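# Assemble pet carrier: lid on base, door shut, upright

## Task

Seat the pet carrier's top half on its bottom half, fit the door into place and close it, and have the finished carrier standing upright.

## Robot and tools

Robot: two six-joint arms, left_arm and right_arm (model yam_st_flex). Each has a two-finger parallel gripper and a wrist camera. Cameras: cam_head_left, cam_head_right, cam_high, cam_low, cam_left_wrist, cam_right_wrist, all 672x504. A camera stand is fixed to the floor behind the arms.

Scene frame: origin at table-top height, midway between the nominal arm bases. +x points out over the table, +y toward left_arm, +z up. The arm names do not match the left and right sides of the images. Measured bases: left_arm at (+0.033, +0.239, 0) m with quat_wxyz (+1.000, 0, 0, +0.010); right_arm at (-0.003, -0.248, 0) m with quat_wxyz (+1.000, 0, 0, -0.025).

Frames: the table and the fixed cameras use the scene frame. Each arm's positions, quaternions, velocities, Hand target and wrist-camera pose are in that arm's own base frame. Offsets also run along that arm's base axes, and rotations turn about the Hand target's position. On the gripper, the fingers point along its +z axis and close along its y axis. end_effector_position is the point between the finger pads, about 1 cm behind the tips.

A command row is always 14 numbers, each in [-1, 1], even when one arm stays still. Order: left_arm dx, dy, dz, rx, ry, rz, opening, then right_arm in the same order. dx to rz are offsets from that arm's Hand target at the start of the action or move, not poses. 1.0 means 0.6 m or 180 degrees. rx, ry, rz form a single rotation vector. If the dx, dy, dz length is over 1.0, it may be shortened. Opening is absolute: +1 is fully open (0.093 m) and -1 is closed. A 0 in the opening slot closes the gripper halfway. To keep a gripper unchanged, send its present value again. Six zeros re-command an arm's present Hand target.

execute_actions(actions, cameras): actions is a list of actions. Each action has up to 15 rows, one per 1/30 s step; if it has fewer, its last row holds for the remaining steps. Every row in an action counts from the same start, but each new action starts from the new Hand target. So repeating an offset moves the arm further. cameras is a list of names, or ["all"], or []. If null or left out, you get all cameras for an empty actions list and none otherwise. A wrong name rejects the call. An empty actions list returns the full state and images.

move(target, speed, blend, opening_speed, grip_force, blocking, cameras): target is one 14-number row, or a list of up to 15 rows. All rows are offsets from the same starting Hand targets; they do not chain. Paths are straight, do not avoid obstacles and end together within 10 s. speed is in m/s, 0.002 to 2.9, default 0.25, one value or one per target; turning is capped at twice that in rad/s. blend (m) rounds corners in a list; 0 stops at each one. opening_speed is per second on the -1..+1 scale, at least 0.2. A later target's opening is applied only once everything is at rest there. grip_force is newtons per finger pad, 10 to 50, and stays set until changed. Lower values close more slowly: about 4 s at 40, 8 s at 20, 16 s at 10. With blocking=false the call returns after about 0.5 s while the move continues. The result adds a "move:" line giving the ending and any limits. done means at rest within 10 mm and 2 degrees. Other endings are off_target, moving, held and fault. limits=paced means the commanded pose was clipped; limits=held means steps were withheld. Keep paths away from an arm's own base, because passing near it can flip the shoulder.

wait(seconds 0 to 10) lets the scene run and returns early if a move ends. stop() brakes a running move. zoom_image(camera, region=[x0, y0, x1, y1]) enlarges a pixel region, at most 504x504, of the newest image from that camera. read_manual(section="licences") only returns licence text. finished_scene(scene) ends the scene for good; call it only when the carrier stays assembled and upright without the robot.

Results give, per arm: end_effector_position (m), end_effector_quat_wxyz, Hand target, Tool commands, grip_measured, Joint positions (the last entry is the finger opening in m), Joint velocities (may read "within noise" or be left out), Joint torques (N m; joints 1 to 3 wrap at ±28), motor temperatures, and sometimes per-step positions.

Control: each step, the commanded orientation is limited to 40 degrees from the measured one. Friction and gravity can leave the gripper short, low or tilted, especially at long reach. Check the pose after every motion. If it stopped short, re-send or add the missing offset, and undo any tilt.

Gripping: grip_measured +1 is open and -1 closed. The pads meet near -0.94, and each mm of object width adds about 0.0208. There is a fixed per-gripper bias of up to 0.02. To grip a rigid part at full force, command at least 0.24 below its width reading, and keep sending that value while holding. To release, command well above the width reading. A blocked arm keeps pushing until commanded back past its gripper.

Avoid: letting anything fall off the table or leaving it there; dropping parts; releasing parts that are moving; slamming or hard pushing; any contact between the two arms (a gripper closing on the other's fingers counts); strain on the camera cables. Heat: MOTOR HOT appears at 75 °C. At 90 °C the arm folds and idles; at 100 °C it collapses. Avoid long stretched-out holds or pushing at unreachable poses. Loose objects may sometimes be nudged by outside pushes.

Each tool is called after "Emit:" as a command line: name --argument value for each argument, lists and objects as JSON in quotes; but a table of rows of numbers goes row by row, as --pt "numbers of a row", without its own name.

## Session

Emit:
execute_actions --actions '[]'

Scene clock: 0.00 s.
left_arm: end_effector_position=(+0.3976, -0.0585, +0.1717) grip_measured=+1.000 end_effector_quat_wxyz=(+0.612, -0.079, +0.785, +0.050) | right_arm: end_effector_position=(+0.3050, +0.1261, +0.2989) grip_measured=+1.000 end_effector_quat_wxyz=(+0.619, +0.018, +0.785, +0.004)
Joint positions: left_arm=[-0.356 1.385 0.563 0.535 -0.519 -0.165 0.093] | right_arm=[0.739 0.969 0.851 -0.202 0.73 0.247 0.093]
Joint velocities: within noise
Joint torques (N m): no reading
Motor temperatures (°C): left_arm=[28 30 40 32 28 27 25] | right_arm=[27 48 37 24 24 27 26]
Heat: left arm: 40 °C; right arm: 48 °C.
Hand target: left_arm +0.3998, -0.0593, +0.1811; +0.621, -0.083, +0.778, +0.046 | right_arm +0.3046, +0.1259, +0.3000; +0.618, +0.017, +0.786, +0.004
Tool commands: left_gripper/opening=+1.0 right_gripper/opening=+1.0

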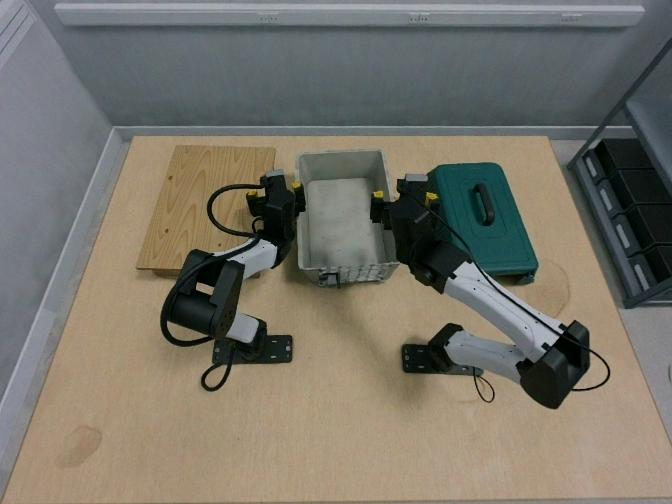

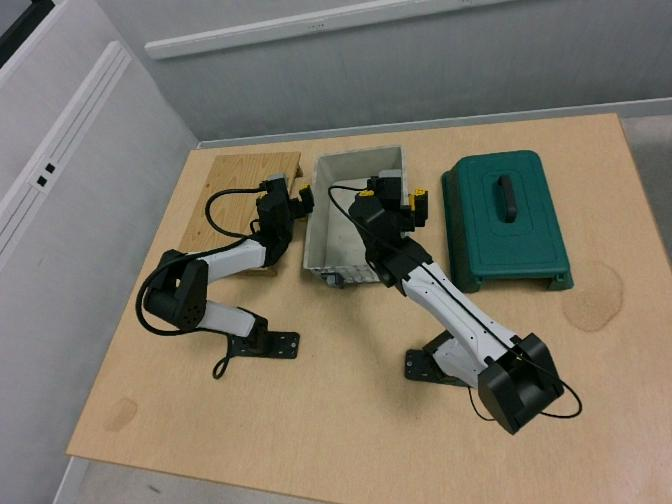

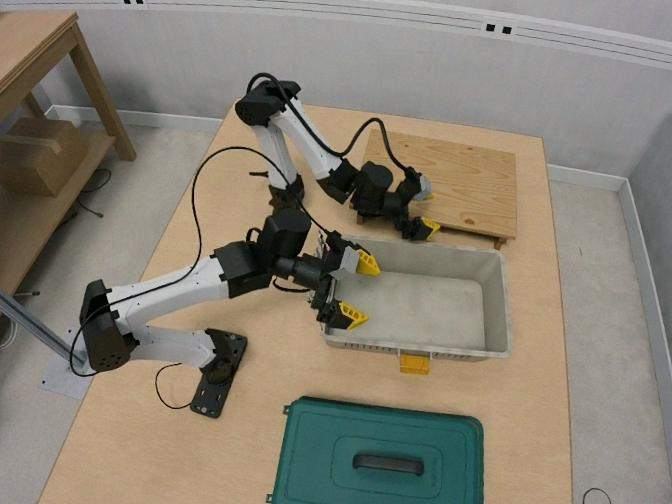

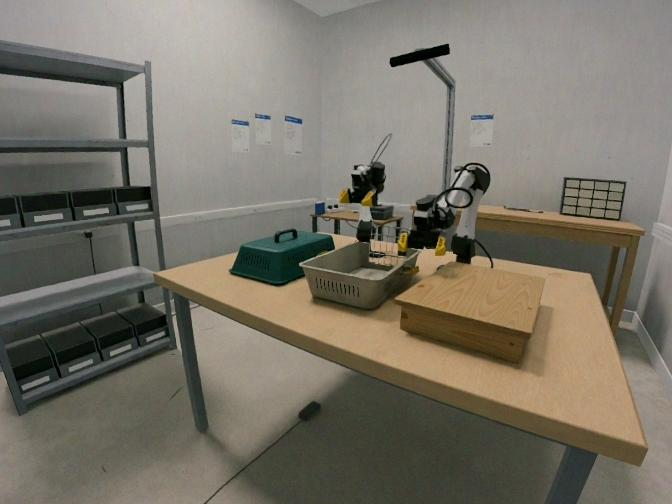

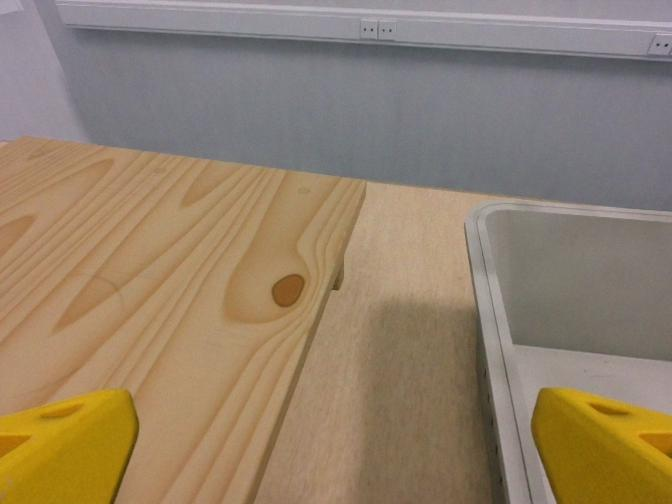

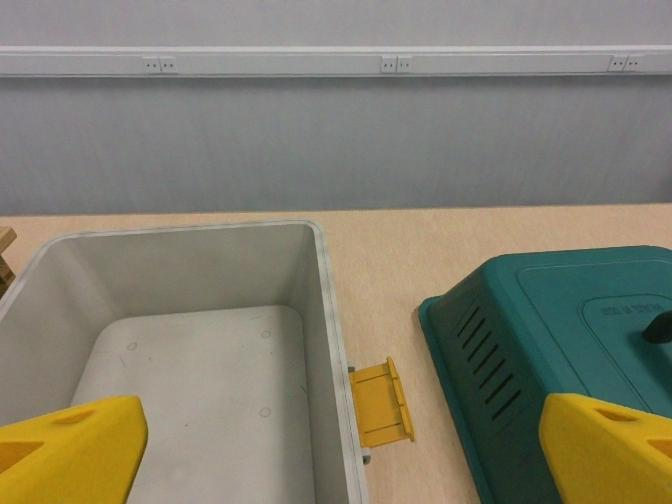

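Emit:
move --pt "0 0 0.298 0 0 0 1 0 -0.1 0.05 0 0 0 1" --pt "-0.383 -0.151 0.298 -0.018 0.2905 -0.06 1 0.134 -0.455 -0.033 0.004 0.285 0.003 1" --speed 0.35 --blend '[0.04,0]' --cameras '["all"]'

Scene clock: 23.80 s.
left_arm: end_effector_position=(+0.1715, -0.1489, +0.3631) grip_measured=+1.000 end_effector_quat_wxyz=(+0.326, +0.033, +0.935, -0.134) | right_arm: end_effector_position=(+0.3846, -0.1441, +0.2825) grip_measured=+1.000 end_effector_quat_wxyz=(+0.224, +0.019, +0.974, +0.006)
Joint positions: left_arm=[-0.971 1.17 1.797 -1.554 -0.348 -0.782 0.093] | right_arm=[-0.435 1.885 2.221 -1.493 -0.187 -0.358 0.093]
Joint torques (N m): left_arm=[-0.18 -0.98 5.24 1.69 -0.08 -0.06] | right_arm=[-0.03 -8.4 7.38 0.81 -0.05 -0.19]
Motor temperatures (°C): left_arm=[28 30 42 35 28 27 25] | right_arm=[27 47 43 28 24 27 25]
Heat: left arm: 42 °C; right arm: 47 °C.
Hand target: left_arm +0.1701, -0.1499, +0.3599; +0.214, +0.000, +0.977, -0.001 | right_arm +0.3850, -0.1471, +0.2802; +0.217, +0.018, +0.976, +0.004
Off the commanded pose: left_arm 0.004 m, 21 deg | right_arm 0.004 m, 1 deg.
joint sent to its limit (left arm) — joint 4 (wrist pitch), lower limit. The joint targets are off in orientation, not in position.
move: off_target (left_arm)

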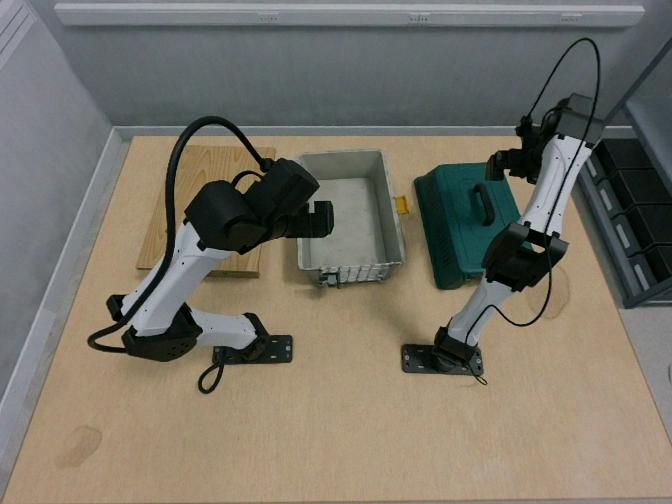

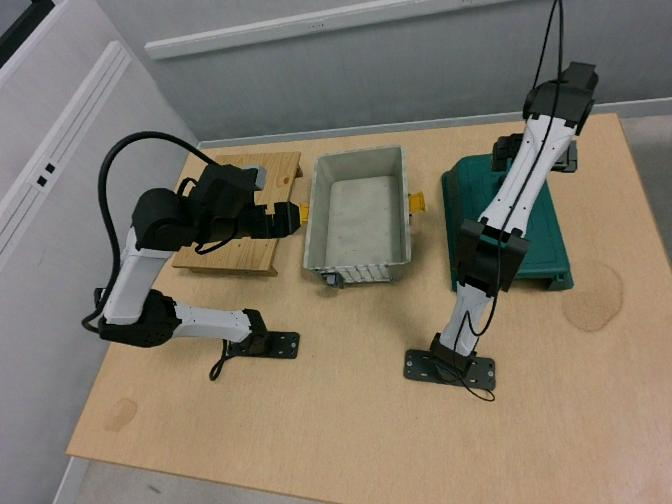

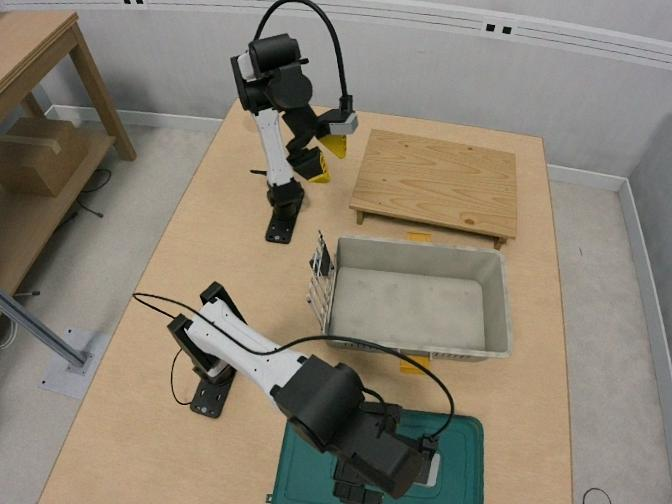

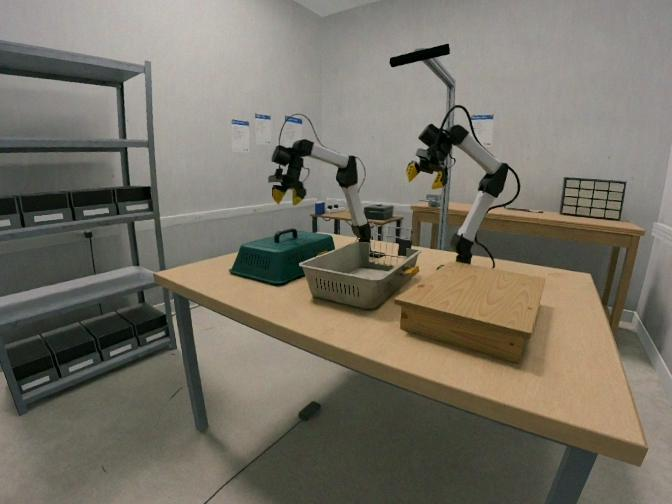

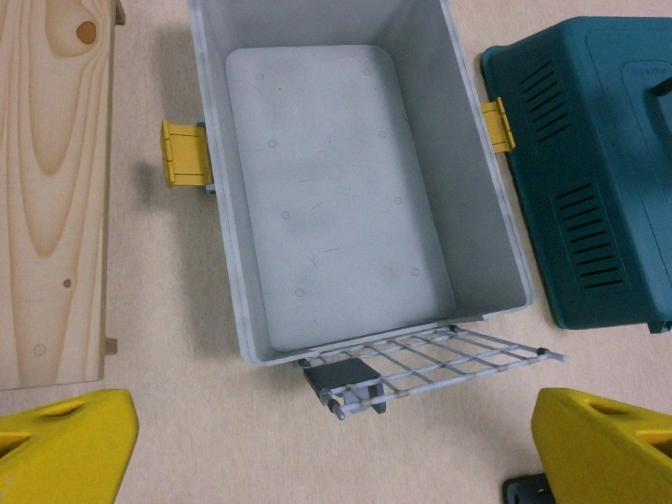

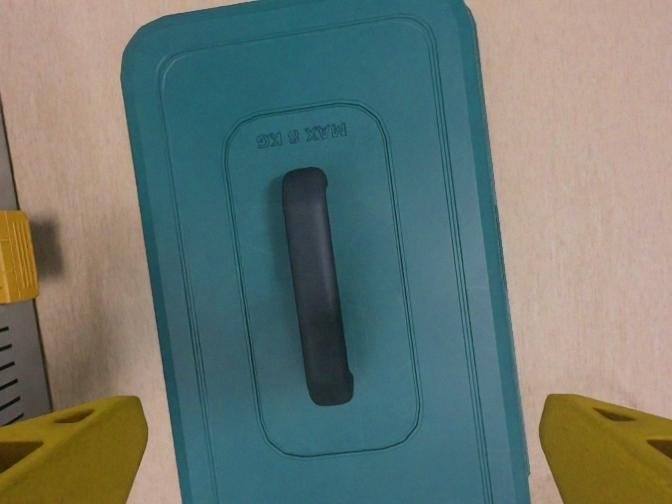

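Emit:
move --pt "-0.133 -0.06 -0.06 0.265 -0.118 -0.526 -1 0.034 0.025 -0.133 0 0 0.0345 1" --pt "-0.133 -0.187 -0.283 0.265 -0.118 -0.526 -1 0.034 0.025 -0.228 0 0 0.0345 1" --speed '[0.3,0.12]' --blend '[0.02,0]' --cameras '["cam_right_wrist","cam_left_wrist","cam_head_left","cam_high"]'

Scene clock: 87.87 s.
left_arm: end_effector_position=(+0.0873, -0.2602, +0.1908) grip_measured=-0.981 end_effector_quat_wxyz=(+0.276, +0.773, +0.539, +0.192) | right_arm: end_effector_position=(+0.4035, -0.1375, +0.1447) grip_measured=+1.000 end_effector_quat_wxyz=(+0.210, -0.027, +0.977, +0.012)
Joint positions: left_arm=[-1.628 1.323 1.177 -1.19 -0.65 0.376 0] | right_arm=[-0.404 1.817 1.566 -0.941 -0.194 -0.422 0.093]
Joint torques (N m): left_arm=[0.21 -3.63 7.16 1.06 -0.56 0.06] | right_arm=[1.02 -10.85 5.01 1.11 -0.22 -0.17]
Motor temperatures (°C): left_arm=[28 30 41 34 28 27 25] | right_arm=[27 52 46 27 24 27 25]
Heat: left arm: 41 °C; right arm: 52 °C.
Hand target: left_arm +0.0902, -0.2621, +0.1902; +0.281, +0.769, +0.540, +0.197 | right_arm +0.4054, -0.1321, +0.1434; +0.216, -0.035, +0.976, +0.015
Off the commanded pose: left_arm 0.004 m, 1 deg | right_arm 0.006 m, 1 deg.
move: done
Images, in order (width x height): cam_head_left 672x504, cam_high 672x504, cam_left_wrist 672x504, cam_right_wrist 672x504.

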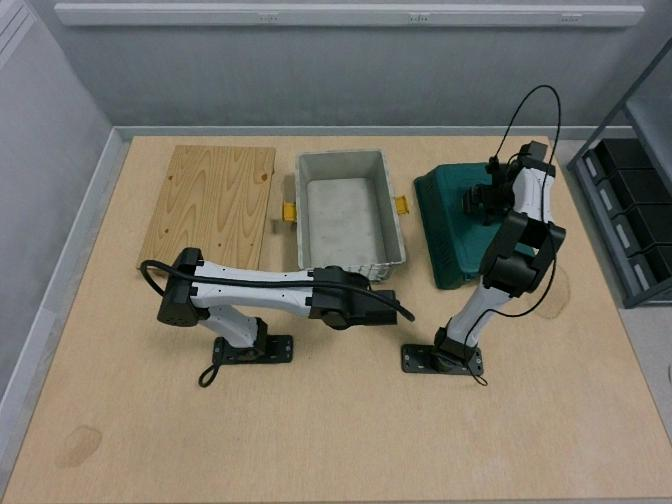

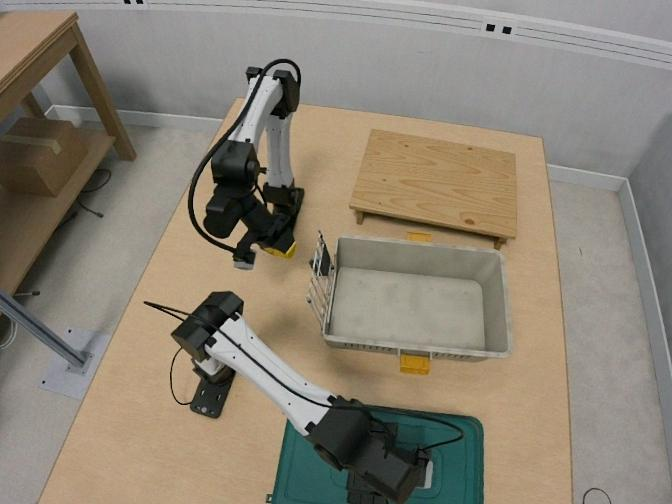

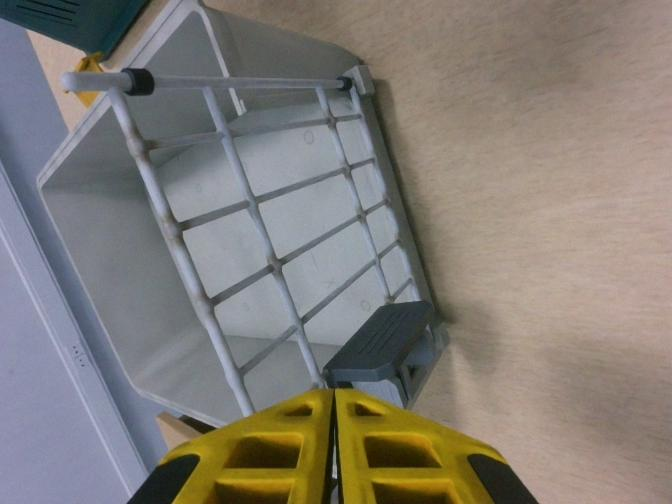

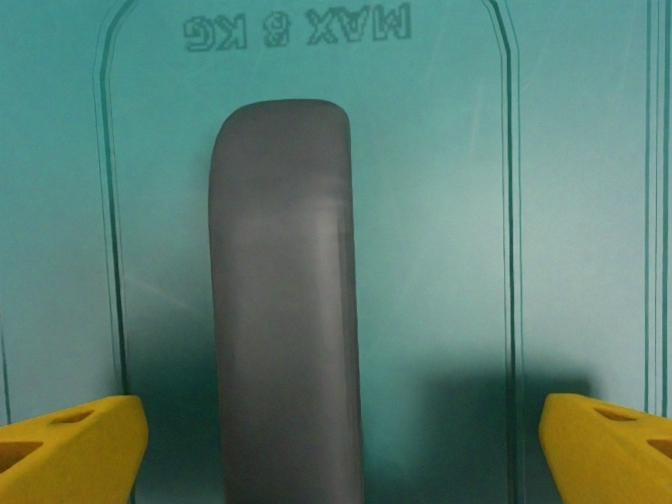

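Emit:
move --target '[0,0,0,0,0,0,-1,0.003,0.022,0,0,0,0.008,1]' --cameras '["cam_right_wrist"]'

Scene clock: 96.20 s.
left_arm: end_effector_position=(+0.0873, -0.2603, +0.1909) grip_measured=-0.981 end_effector_quat_wxyz=(+0.276, +0.773, +0.539, +0.192) | right_arm: end_effector_position=(+0.4085, -0.1300, +0.1444) grip_measured=+1.000 end_effector_quat_wxyz=(+0.216, -0.038, +0.976, +0.008)
Joint positions: left_arm=[-1.628 1.323 1.177 -1.19 -0.65 0.376 0] | right_arm=[-0.381 1.812 1.554 -0.918 -0.186 -0.422 0.093]
Joint torques (N m): left_arm=[0.21 -3.62 7.16 1.11 -0.56 0.06] | right_arm=[1.66 -11.25 5.05 0.95 -0.26 -0.11]
Heat: left arm: 41 °C; right arm: 54 °C.
Hand target: left_arm +0.0902, -0.2621, +0.1902; +0.281, +0.769, +0.540, +0.197 | right_arm +0.4073, -0.1188, +0.1435; +0.216, -0.048, +0.975, +0.018
Off the commanded pose: left_arm 0.003 m, 1 deg | right_arm 0.011 m, 2 deg.
move: off_target (right_arm)
Images, in order (width x height): cam_right_wrist 672x504.

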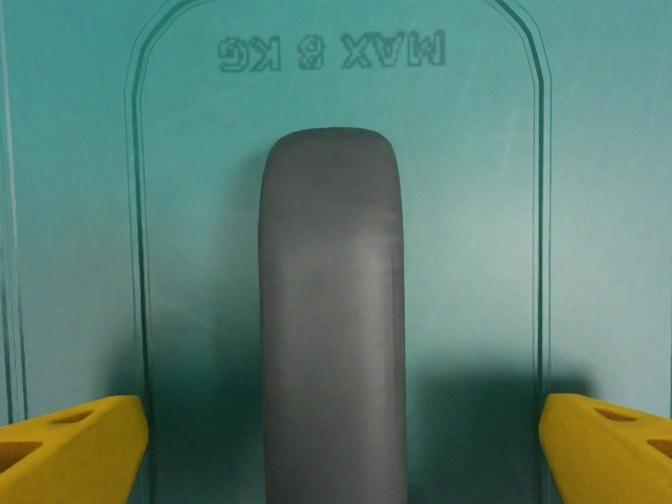

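Emit:
move --target '[0,0,0,0,0,0,-1,0,-0.01,0,0,0,0,-0.8]' --opening_speed 0.9

Emit:
move --target '[0,0,0,0,0,0,-1,0.01,0.0,0.269,0,-0.008,0,-0.8]' --speed 0.1 --cameras '["cam_low","cam_right_wrist","cam_high"]'

Scene clock: 122.47 s.
left_arm: end_effector_position=(+0.0873, -0.2603, +0.1909) grip_measured=-0.981 end_effector_quat_wxyz=(+0.276, +0.773, +0.539, +0.192) | right_arm: end_effector_position=(+0.4096, -0.1287, +0.1450) grip_measured=-0.626 end_effector_quat_wxyz=(+0.219, -0.043, +0.975, +0.010)
Joint positions: left_arm=[-1.628 1.323 1.177 -1.19 -0.65 0.376 0] | right_arm=[-0.381 1.812 1.554 -0.915 -0.196 -0.43 0.015]
Joint torques (N m): left_arm=[0.23 -3.63 7.17 1.11 -0.56 0.06] | right_arm=[0.38 -10.47 6.01 0.88 -0.23 -0.17]
Motor temperatures (°C): left_arm=[28 30 41 34 28 27 25] | right_arm=[27 55 42 27 24 27 25]
Heat: left arm: 41 °C; right arm: 55 °C.
Hand target: left_arm +0.0902, -0.2621, +0.1902; +0.281, +0.769, +0.540, +0.197 | right_arm +0.4073, -0.1248, +0.1435; +0.216, -0.048, +0.975, +0.018
Off the commanded pose: left_arm 0.003 m, 1 deg | right_arm 0.005 m, 1 deg.
move: done

Scene clock: 124.67 s.
left_arm: end_effector_position=(+0.0873, -0.2603, +0.1909) grip_measured=-0.981 end_effector_quat_wxyz=(+0.276, +0.773, +0.539, +0.192) | right_arm: end_effector_position=(+0.4070, -0.1275, +0.2897) grip_measured=-0.638 end_effector_quat_wxyz=(+0.226, -0.043, +0.973, +0.008)
Joint positions: left_arm=[-1.628 1.323 1.177 -1.19 -0.65 0.376 0] | right_arm=[-0.381 2 2.422 -1.577 -0.196 -0.427 0.015]
Joint torques (N m): left_arm=[0.21 -3.63 7.17 1.11 -0.56 0.06] | right_arm=[0.51 -11.15 8.16 1.14 -0.31 -0.02]
Motor temperatures (°C): left_arm=[28 30 41 34 28 27 25] | right_arm=[27 56 43 27 24 27 25]
Heat: left arm: 41 °C; right arm: 56 °C.
Hand target: left_arm +0.0902, -0.2621, +0.1902; +0.281, +0.769, +0.540, +0.197 | right_arm +0.4133, -0.1248, +0.3047; +0.228, -0.048, +0.972, +0.018
Off the commanded pose: left_arm 0.003 m, 1 deg | right_arm 0.017 m, 1 deg.
joint read past its limit (right arm) — joint 4 (wrist pitch), lower limit.
joint sent to its limit (right arm) — joint 4 (wrist pitch), lower limit. The joint targets are off in orientation, not in position.
move: off_target (right_arm)
Images, in order (width x height): cam_high 672x504, cam_low 672x504, cam_right_wrist 672x504.

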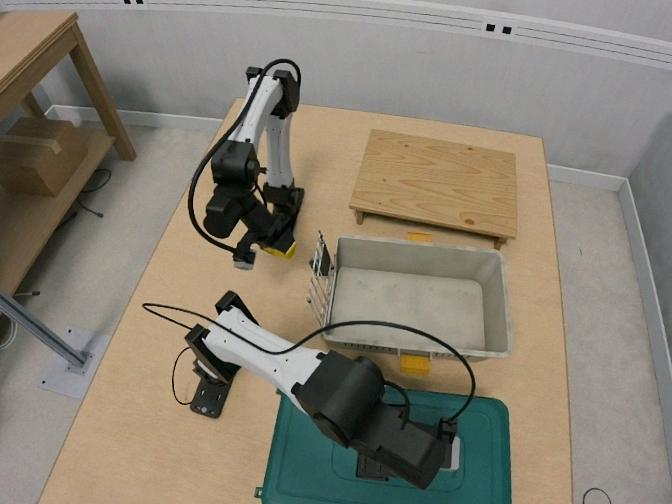

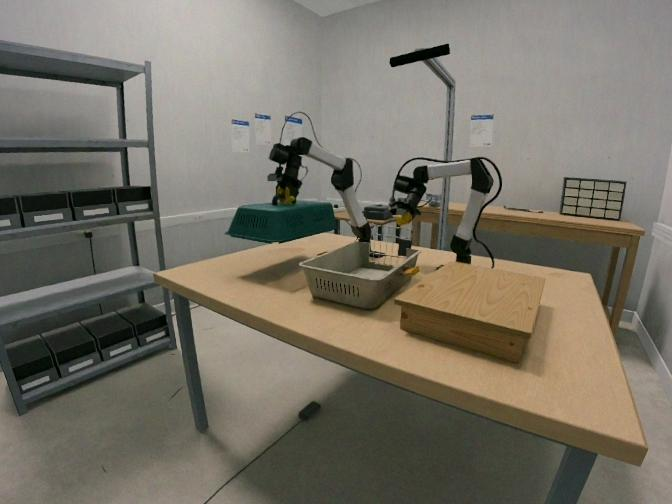

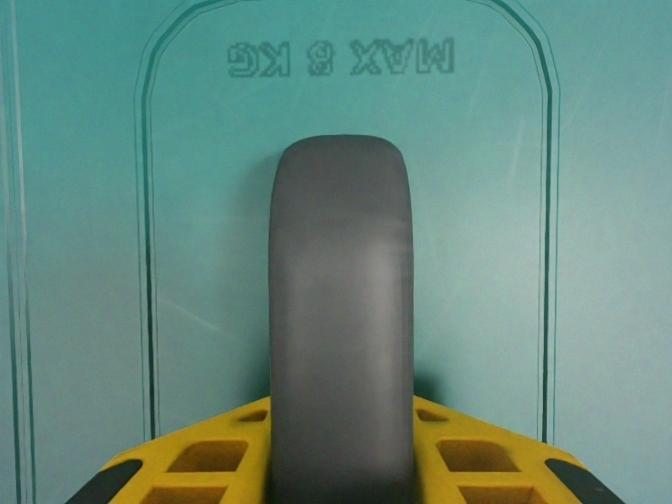

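Emit:
move --pt "0 0 0 0 0 0 -1 0.0495 0.341 0 0 0 0.006 -0.8" --pt "0 0 0 0 0 0 -1 0.033 0.62 -0.011 0 0 0.011 -0.8" --speed 0.14 --blend '[0.04,0]' --cameras '["cam_low","cam_left_wrist","cam_high","cam_head_left"]'

Emit:
zoom_image --camera "cam_high" --region '[290, 200, 530, 380]'

Emit:
zoom_image --camera "cam_low" --region '[280, 190, 450, 310]'

Scene clock: 140.97 s.
left_arm: end_effector_position=(+0.0873, -0.2603, +0.1909) grip_measured=-0.981 end_effector_quat_wxyz=(+0.276, +0.773, +0.539, +0.192) | right_arm: end_effector_position=(+0.4259, +0.2476, +0.2794) grip_measured=-0.638 end_effector_quat_wxyz=(+0.261, -0.080, +0.961, +0.046)
Joint positions: left_arm=[-1.628 1.323 1.177 -1.19 -0.65 0.376 0] | right_arm=[0.582 2.283 2.81 -1.585 0.164 0.373 0.015]
Joint torques (N m): left_arm=[0.21 -3.63 7.16 1.11 -0.56 0.06] | right_arm=[0.12 -13.26 8.39 1.37 0.31 0.01]
Motor temperatures (°C): left_arm=[28 30 41 34 28 27 25] | right_arm=[27 59 45 27 24 27 26]
Heat: left arm: 41 °C; right arm: 59 °C.
Hand target: left_arm +0.0902, -0.2621, +0.1902; +0.281, +0.769, +0.540, +0.197 | right_arm +0.4331, +0.2472, +0.2981; +0.228, -0.065, +0.971, +0.021
Off the commanded pose: left_arm 0.003 m, 1 deg | right_arm 0.020 m, 5 deg.
joint read past its limit (right arm) — joint 4 (wrist pitch), lower limit.
joint sent to its limit (right arm) — joint 4 (wrist pitch), lower limit. The joint targets are off in orientation, not in position.
move: off_target (right_arm)
Images, in order (width x height): cam_head_left 672x504, cam_high 672x504, cam_low 672x504, cam_left_wrist 672x504.

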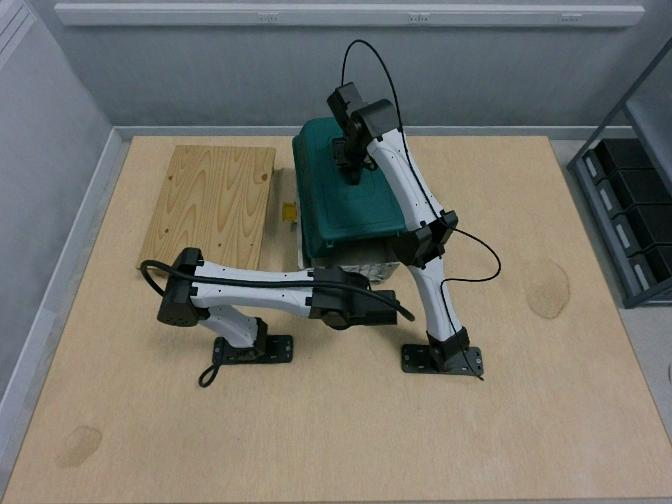

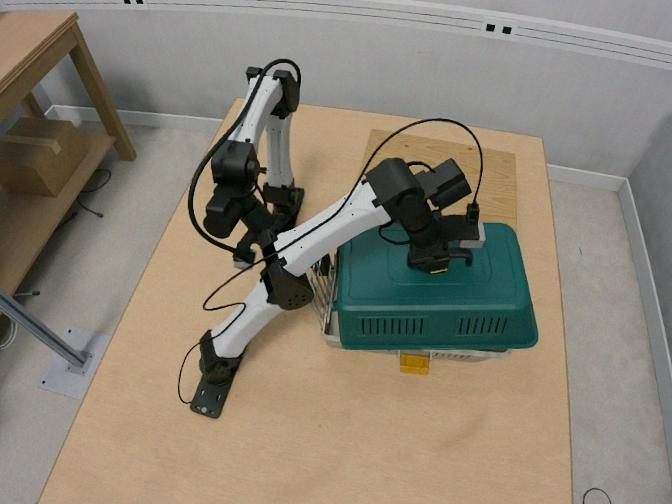

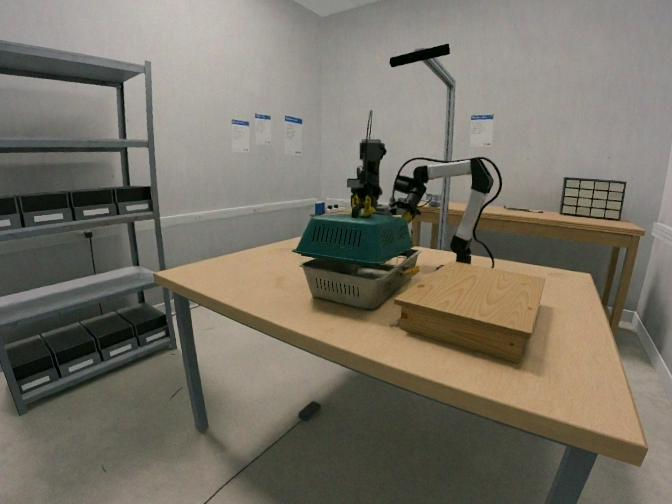

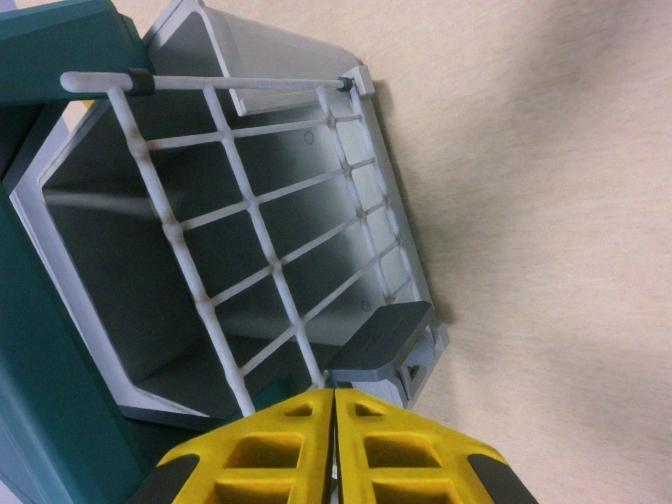

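Scaled by 2.100 from the camera's 672x504 image, which has a finer 960x720 frame.

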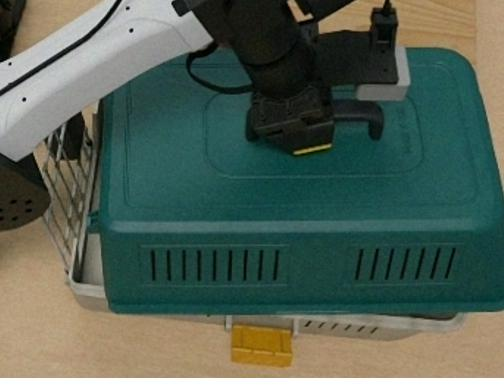

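Scaled by 2.965 from the camera's 672x504 image, which has a finer 960x720 frame.

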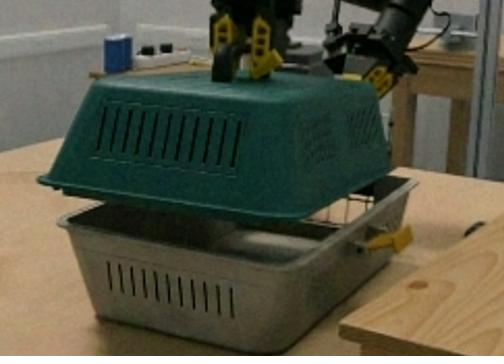

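Emit:
move --target '[0,0,0,0,0,0,-1,-0.05,0.019,-0.005,0,0,-0.007,-0.8]' --speed 0.1 --cameras '["cam_low","cam_left_wrist","cam_high","cam_head_left"]'

Emit:
zoom_image --camera "cam_high" --region '[290, 200, 530, 380]'

Emit:
zoom_image --camera "cam_high" --region '[290, 240, 390, 370]'

Scene clock: 160.27 s.
left_arm: end_effector_position=(+0.0873, -0.2603, +0.1909) grip_measured=-0.981 end_effector_quat_wxyz=(+0.276, +0.773, +0.539, +0.192) | right_arm: end_effector_position=(+0.4063, +0.2613, +0.2634) grip_measured=-0.638 end_effector_quat_wxyz=(+0.235, -0.067, +0.969, +0.031)
Joint positions: left_arm=[-1.628 1.323 1.177 -1.19 -0.65 0.376 0] | right_arm=[0.64 2.253 2.707 -1.586 0.197 0.458 0.015]
Joint torques (N m): left_arm=[0.21 -3.62 7.16 1.11 -0.56 0.06] | right_arm=[0.85 -17.76 5.46 1.24 0.35 0]
Motor temperatures (°C): left_arm=[28 30 41 33 28 27 25] | right_arm=[27 65 47 29 24 27 26]
Heat: left arm: 41 °C; right arm: 65 °C.
Hand target: left_arm +0.0902, -0.2621, +0.1902; +0.281, +0.769, +0.540, +0.197 | right_arm +0.4030, +0.2585, +0.2951; +0.228, -0.054, +0.972, +0.019
Off the commanded pose: left_arm 0.003 m, 1 deg | right_arm 0.032 m, 2 deg.
joint read past its limit (right arm) — joint 4 (wrist pitch), lower limit.
joint sent to its limit (right arm) — joint 4 (wrist pitch), lower limit. The joint targets are off in orientation, not in position.
move: off_target (right_arm)
Images, in order (width x height): cam_head_left 672x504, cam_high 672x504, cam_low 672x504, cam_left_wrist 672x504.

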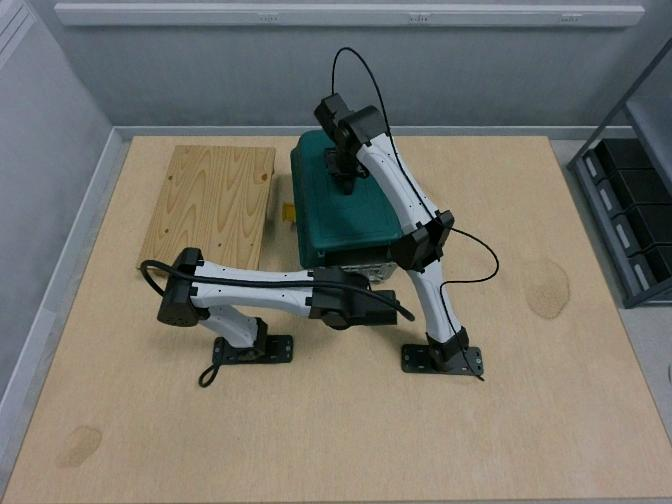

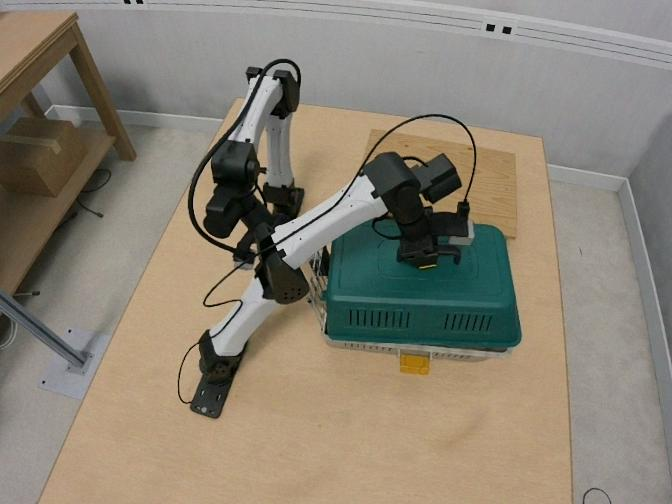

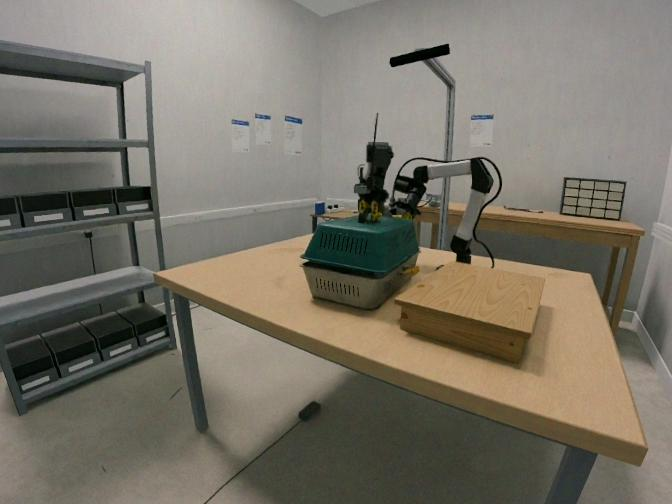

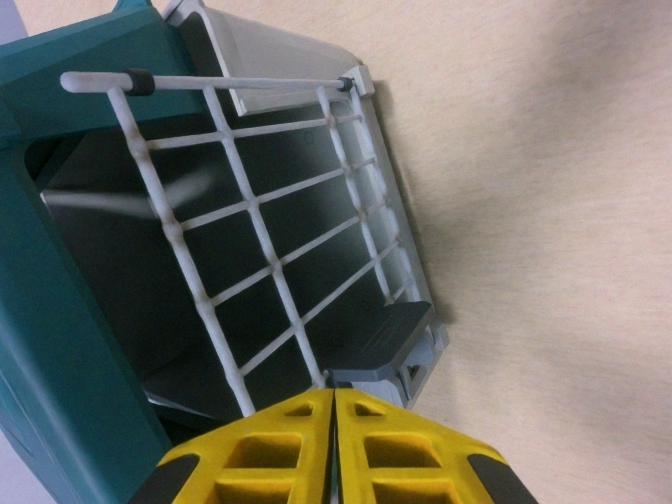

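Scaled by 2.100 from the camera's 672x504 image, which has a finer 960x720 frame.

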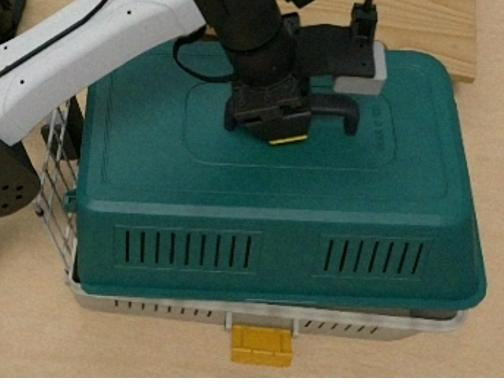

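Scaled by 3.877 from the camera's 672x504 image, which has a finer 960x720 frame.

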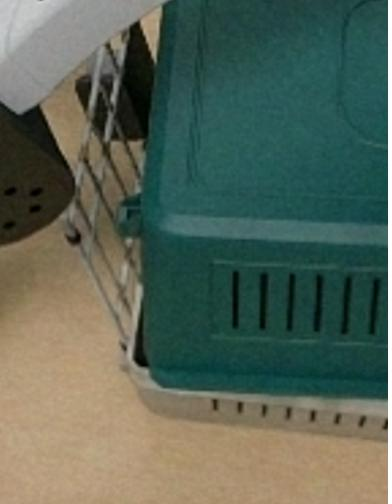

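Emit:
move --target '[0.123,-0.008,-0.0037,0,0,0,-1,-0.008,0,0.015,0,0,0,-0.8]' --speed 0.1 --cameras '["cam_low","cam_left_wrist","cam_high","cam_head_left"]'

Emit:
zoom_image --camera "cam_high" --region '[290, 200, 530, 380]'

Emit:
zoom_image --camera "cam_high" --region '[290, 240, 390, 370]'

Emit:
zoom_image --camera "cam_head_left" --region '[350, 230, 410, 300]'

Scene clock: 179.03 s.
left_arm: end_effector_position=(+0.1629, -0.2657, +0.1889) grip_measured=-0.981 end_effector_quat_wxyz=(+0.277, +0.769, +0.540, +0.202) | right_arm: end_effector_position=(+0.4034, +0.2602, +0.2727) grip_measured=-0.638 end_effector_quat_wxyz=(+0.245, -0.065, +0.967, +0.035)
Joint positions: left_arm=[-1.316 1.323 1.144 -0.956 -0.569 0.731 0] | right_arm=[0.644 2.233 2.707 -1.585 0.203 0.462 0.015]
Joint torques (N m): left_arm=[0.64 -4.75 7.32 1.53 -0.18 0.13] | right_arm=[1.11 -17.63 5.2 1.26 0.33 -0.03]
Motor temperatures (°C): left_arm=[28 30 41 33 28 27 25] | right_arm=[27 81 45 29 24 27 27]
Heat: left arm: 41 °C; right arm: 81 °C. Fold the right arm in close to its base, or ease its load, before you think long.
Hand target: left_arm +0.1640, -0.2668, +0.1879; +0.281, +0.769, +0.539, +0.197 | right_arm +0.3983, +0.2586, +0.3041; +0.228, -0.054, +0.972, +0.019
Off the commanded pose: left_arm 0.002 m, 1 deg | right_arm 0.032 m, 3 deg.
MOTOR HOT: joint 2 (shoulder) of the right arm reports 81 °C; the controller's stop level is 90 °C. To cool a motor, set the load down, stop pushing, or move to a pose that needs little force.
joint read past its limit (right arm) — joint 4 (wrist pitch), lower limit.
joint sent to its limit (right arm) — joint 4 (wrist pitch), lower limit. The joint targets are off in orientation, not in position.
move: off_target (right_arm)
Images, in order (width x height): cam_head_left 672x504, cam_high 672x504, cam_low 672x504, cam_left_wrist 672x504.

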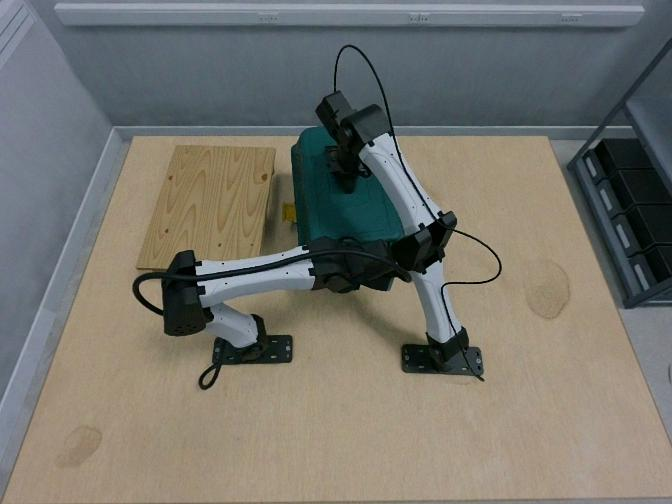

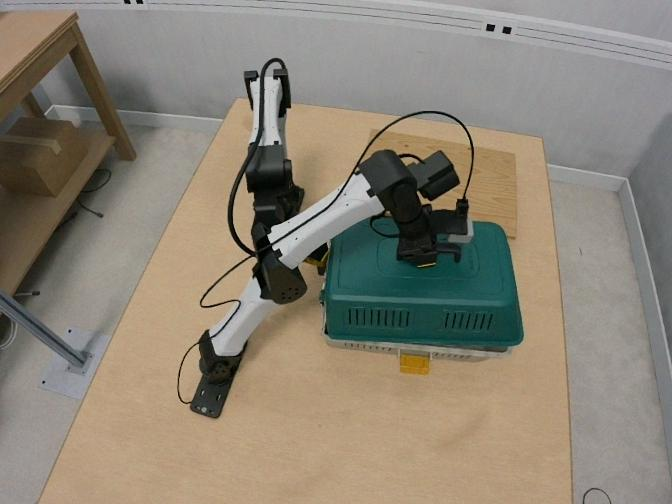

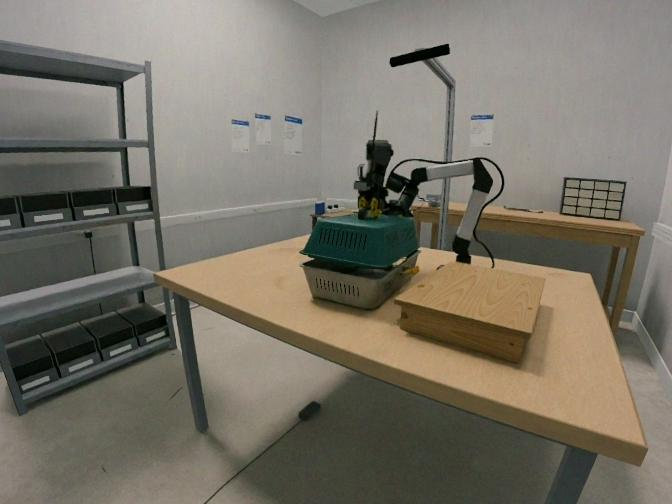

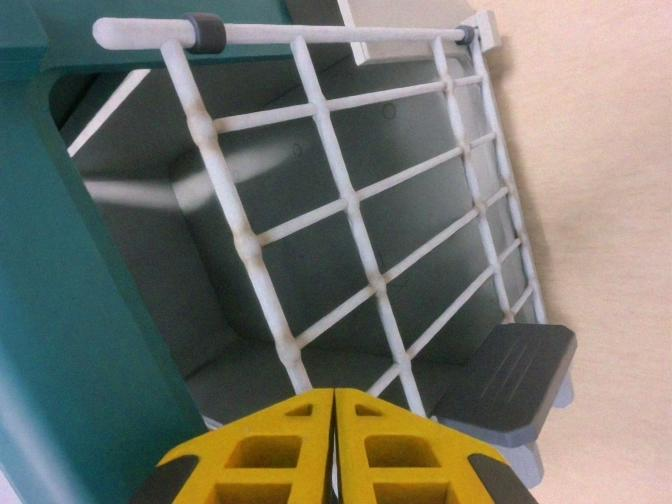

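Scaled by 2.100 from the camera's 672x504 image, which has a finer 960x720 frame.

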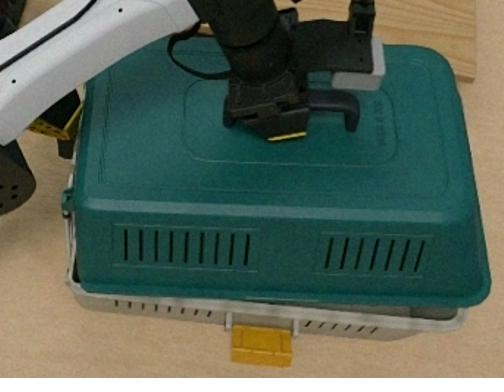

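Scaled by 3.877 from the camera's 672x504 image, which has a finer 960x720 frame.

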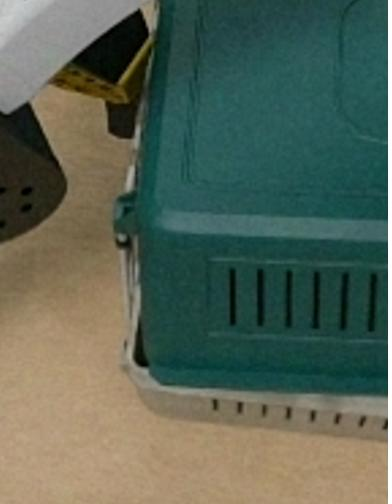

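Scaled by 7.200 from the camera's 672x504 image, which has a finer 960x720 frame.

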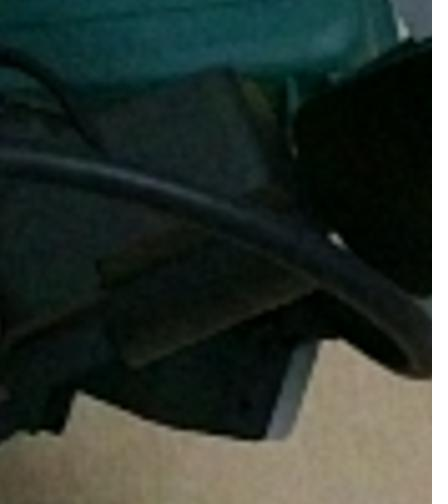

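Emit:
move --target '[0,0,0,0,0,0,-1,-0.002,0,-0.065,0,0,0,-0.8]' --speed 0.08 --cameras '["cam_left_wrist","cam_high"]'

Emit:
zoom_image --camera "cam_high" --region '[290, 240, 390, 370]'

Scene clock: 189.37 s.
left_arm: end_effector_position=(+0.1625, -0.2662, +0.1887) grip_measured=-0.981 end_effector_quat_wxyz=(+0.278, +0.769, +0.539, +0.201) | right_arm: end_effector_position=(+0.4050, +0.2592, +0.2506) grip_measured=-0.639 end_effector_quat_wxyz=(+0.224, -0.051, +0.973, +0.019)
Joint positions: left_arm=[-1.316 1.323 1.144 -0.954 -0.565 0.731 0] | right_arm=[0.644 2.231 2.619 -1.556 0.214 0.495 0.015]
Joint torques (N m): left_arm=[0.64 -4.77 7.31 1.54 -0.19 0.14] | right_arm=[1.21 -15.99 4.64 0.91 0.23 -0.11]
Motor temperatures (°C): left_arm=[28 30 41 34 28 27 25] | right_arm=[27 80 45 30 24 27 27]
Heat: left arm: 41 °C; right arm: 80 °C. Fold the right arm in close to its base, or ease its load, before you think long.
Hand target: left_arm +0.1639, -0.2669, +0.1879; +0.281, +0.769, +0.539, +0.197 | right_arm +0.3970, +0.2585, +0.2650; +0.228, -0.054, +0.972, +0.019
Off the commanded pose: left_arm 0.002 m, 1 deg | right_arm 0.017 m, 1 deg.
MOTOR HOT: still on. Joint 2 (shoulder) of the right arm reports 80 °C.
joint sent to its limit (right arm) — joint 4 (wrist pitch), lower limit. The joint targets still meet the commanded pose.
move: off_target (right_arm)
Images, in order (width x height): cam_high 672x504, cam_left_wrist 672x504.

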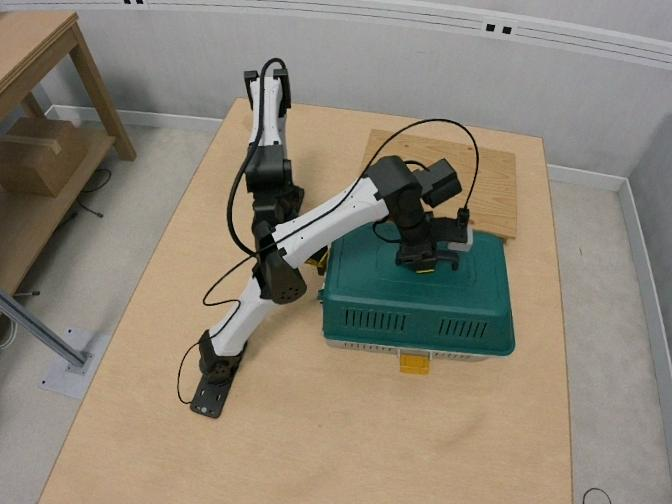

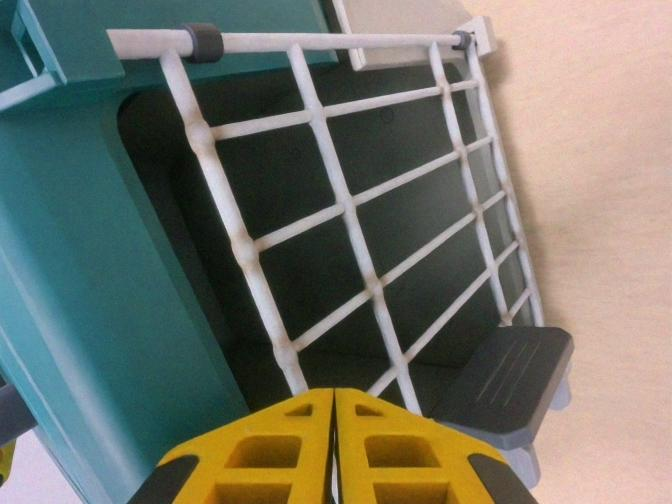

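Scaled by 3.877 from the camera's 672x504 image, which has a finer 960x720 frame.

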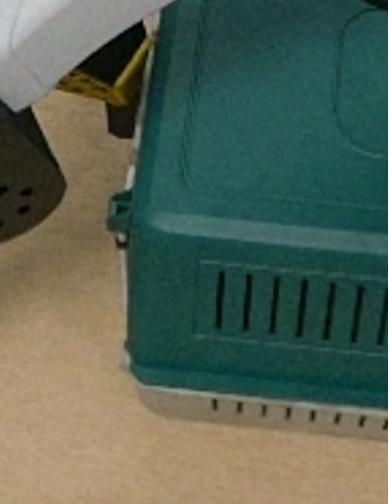

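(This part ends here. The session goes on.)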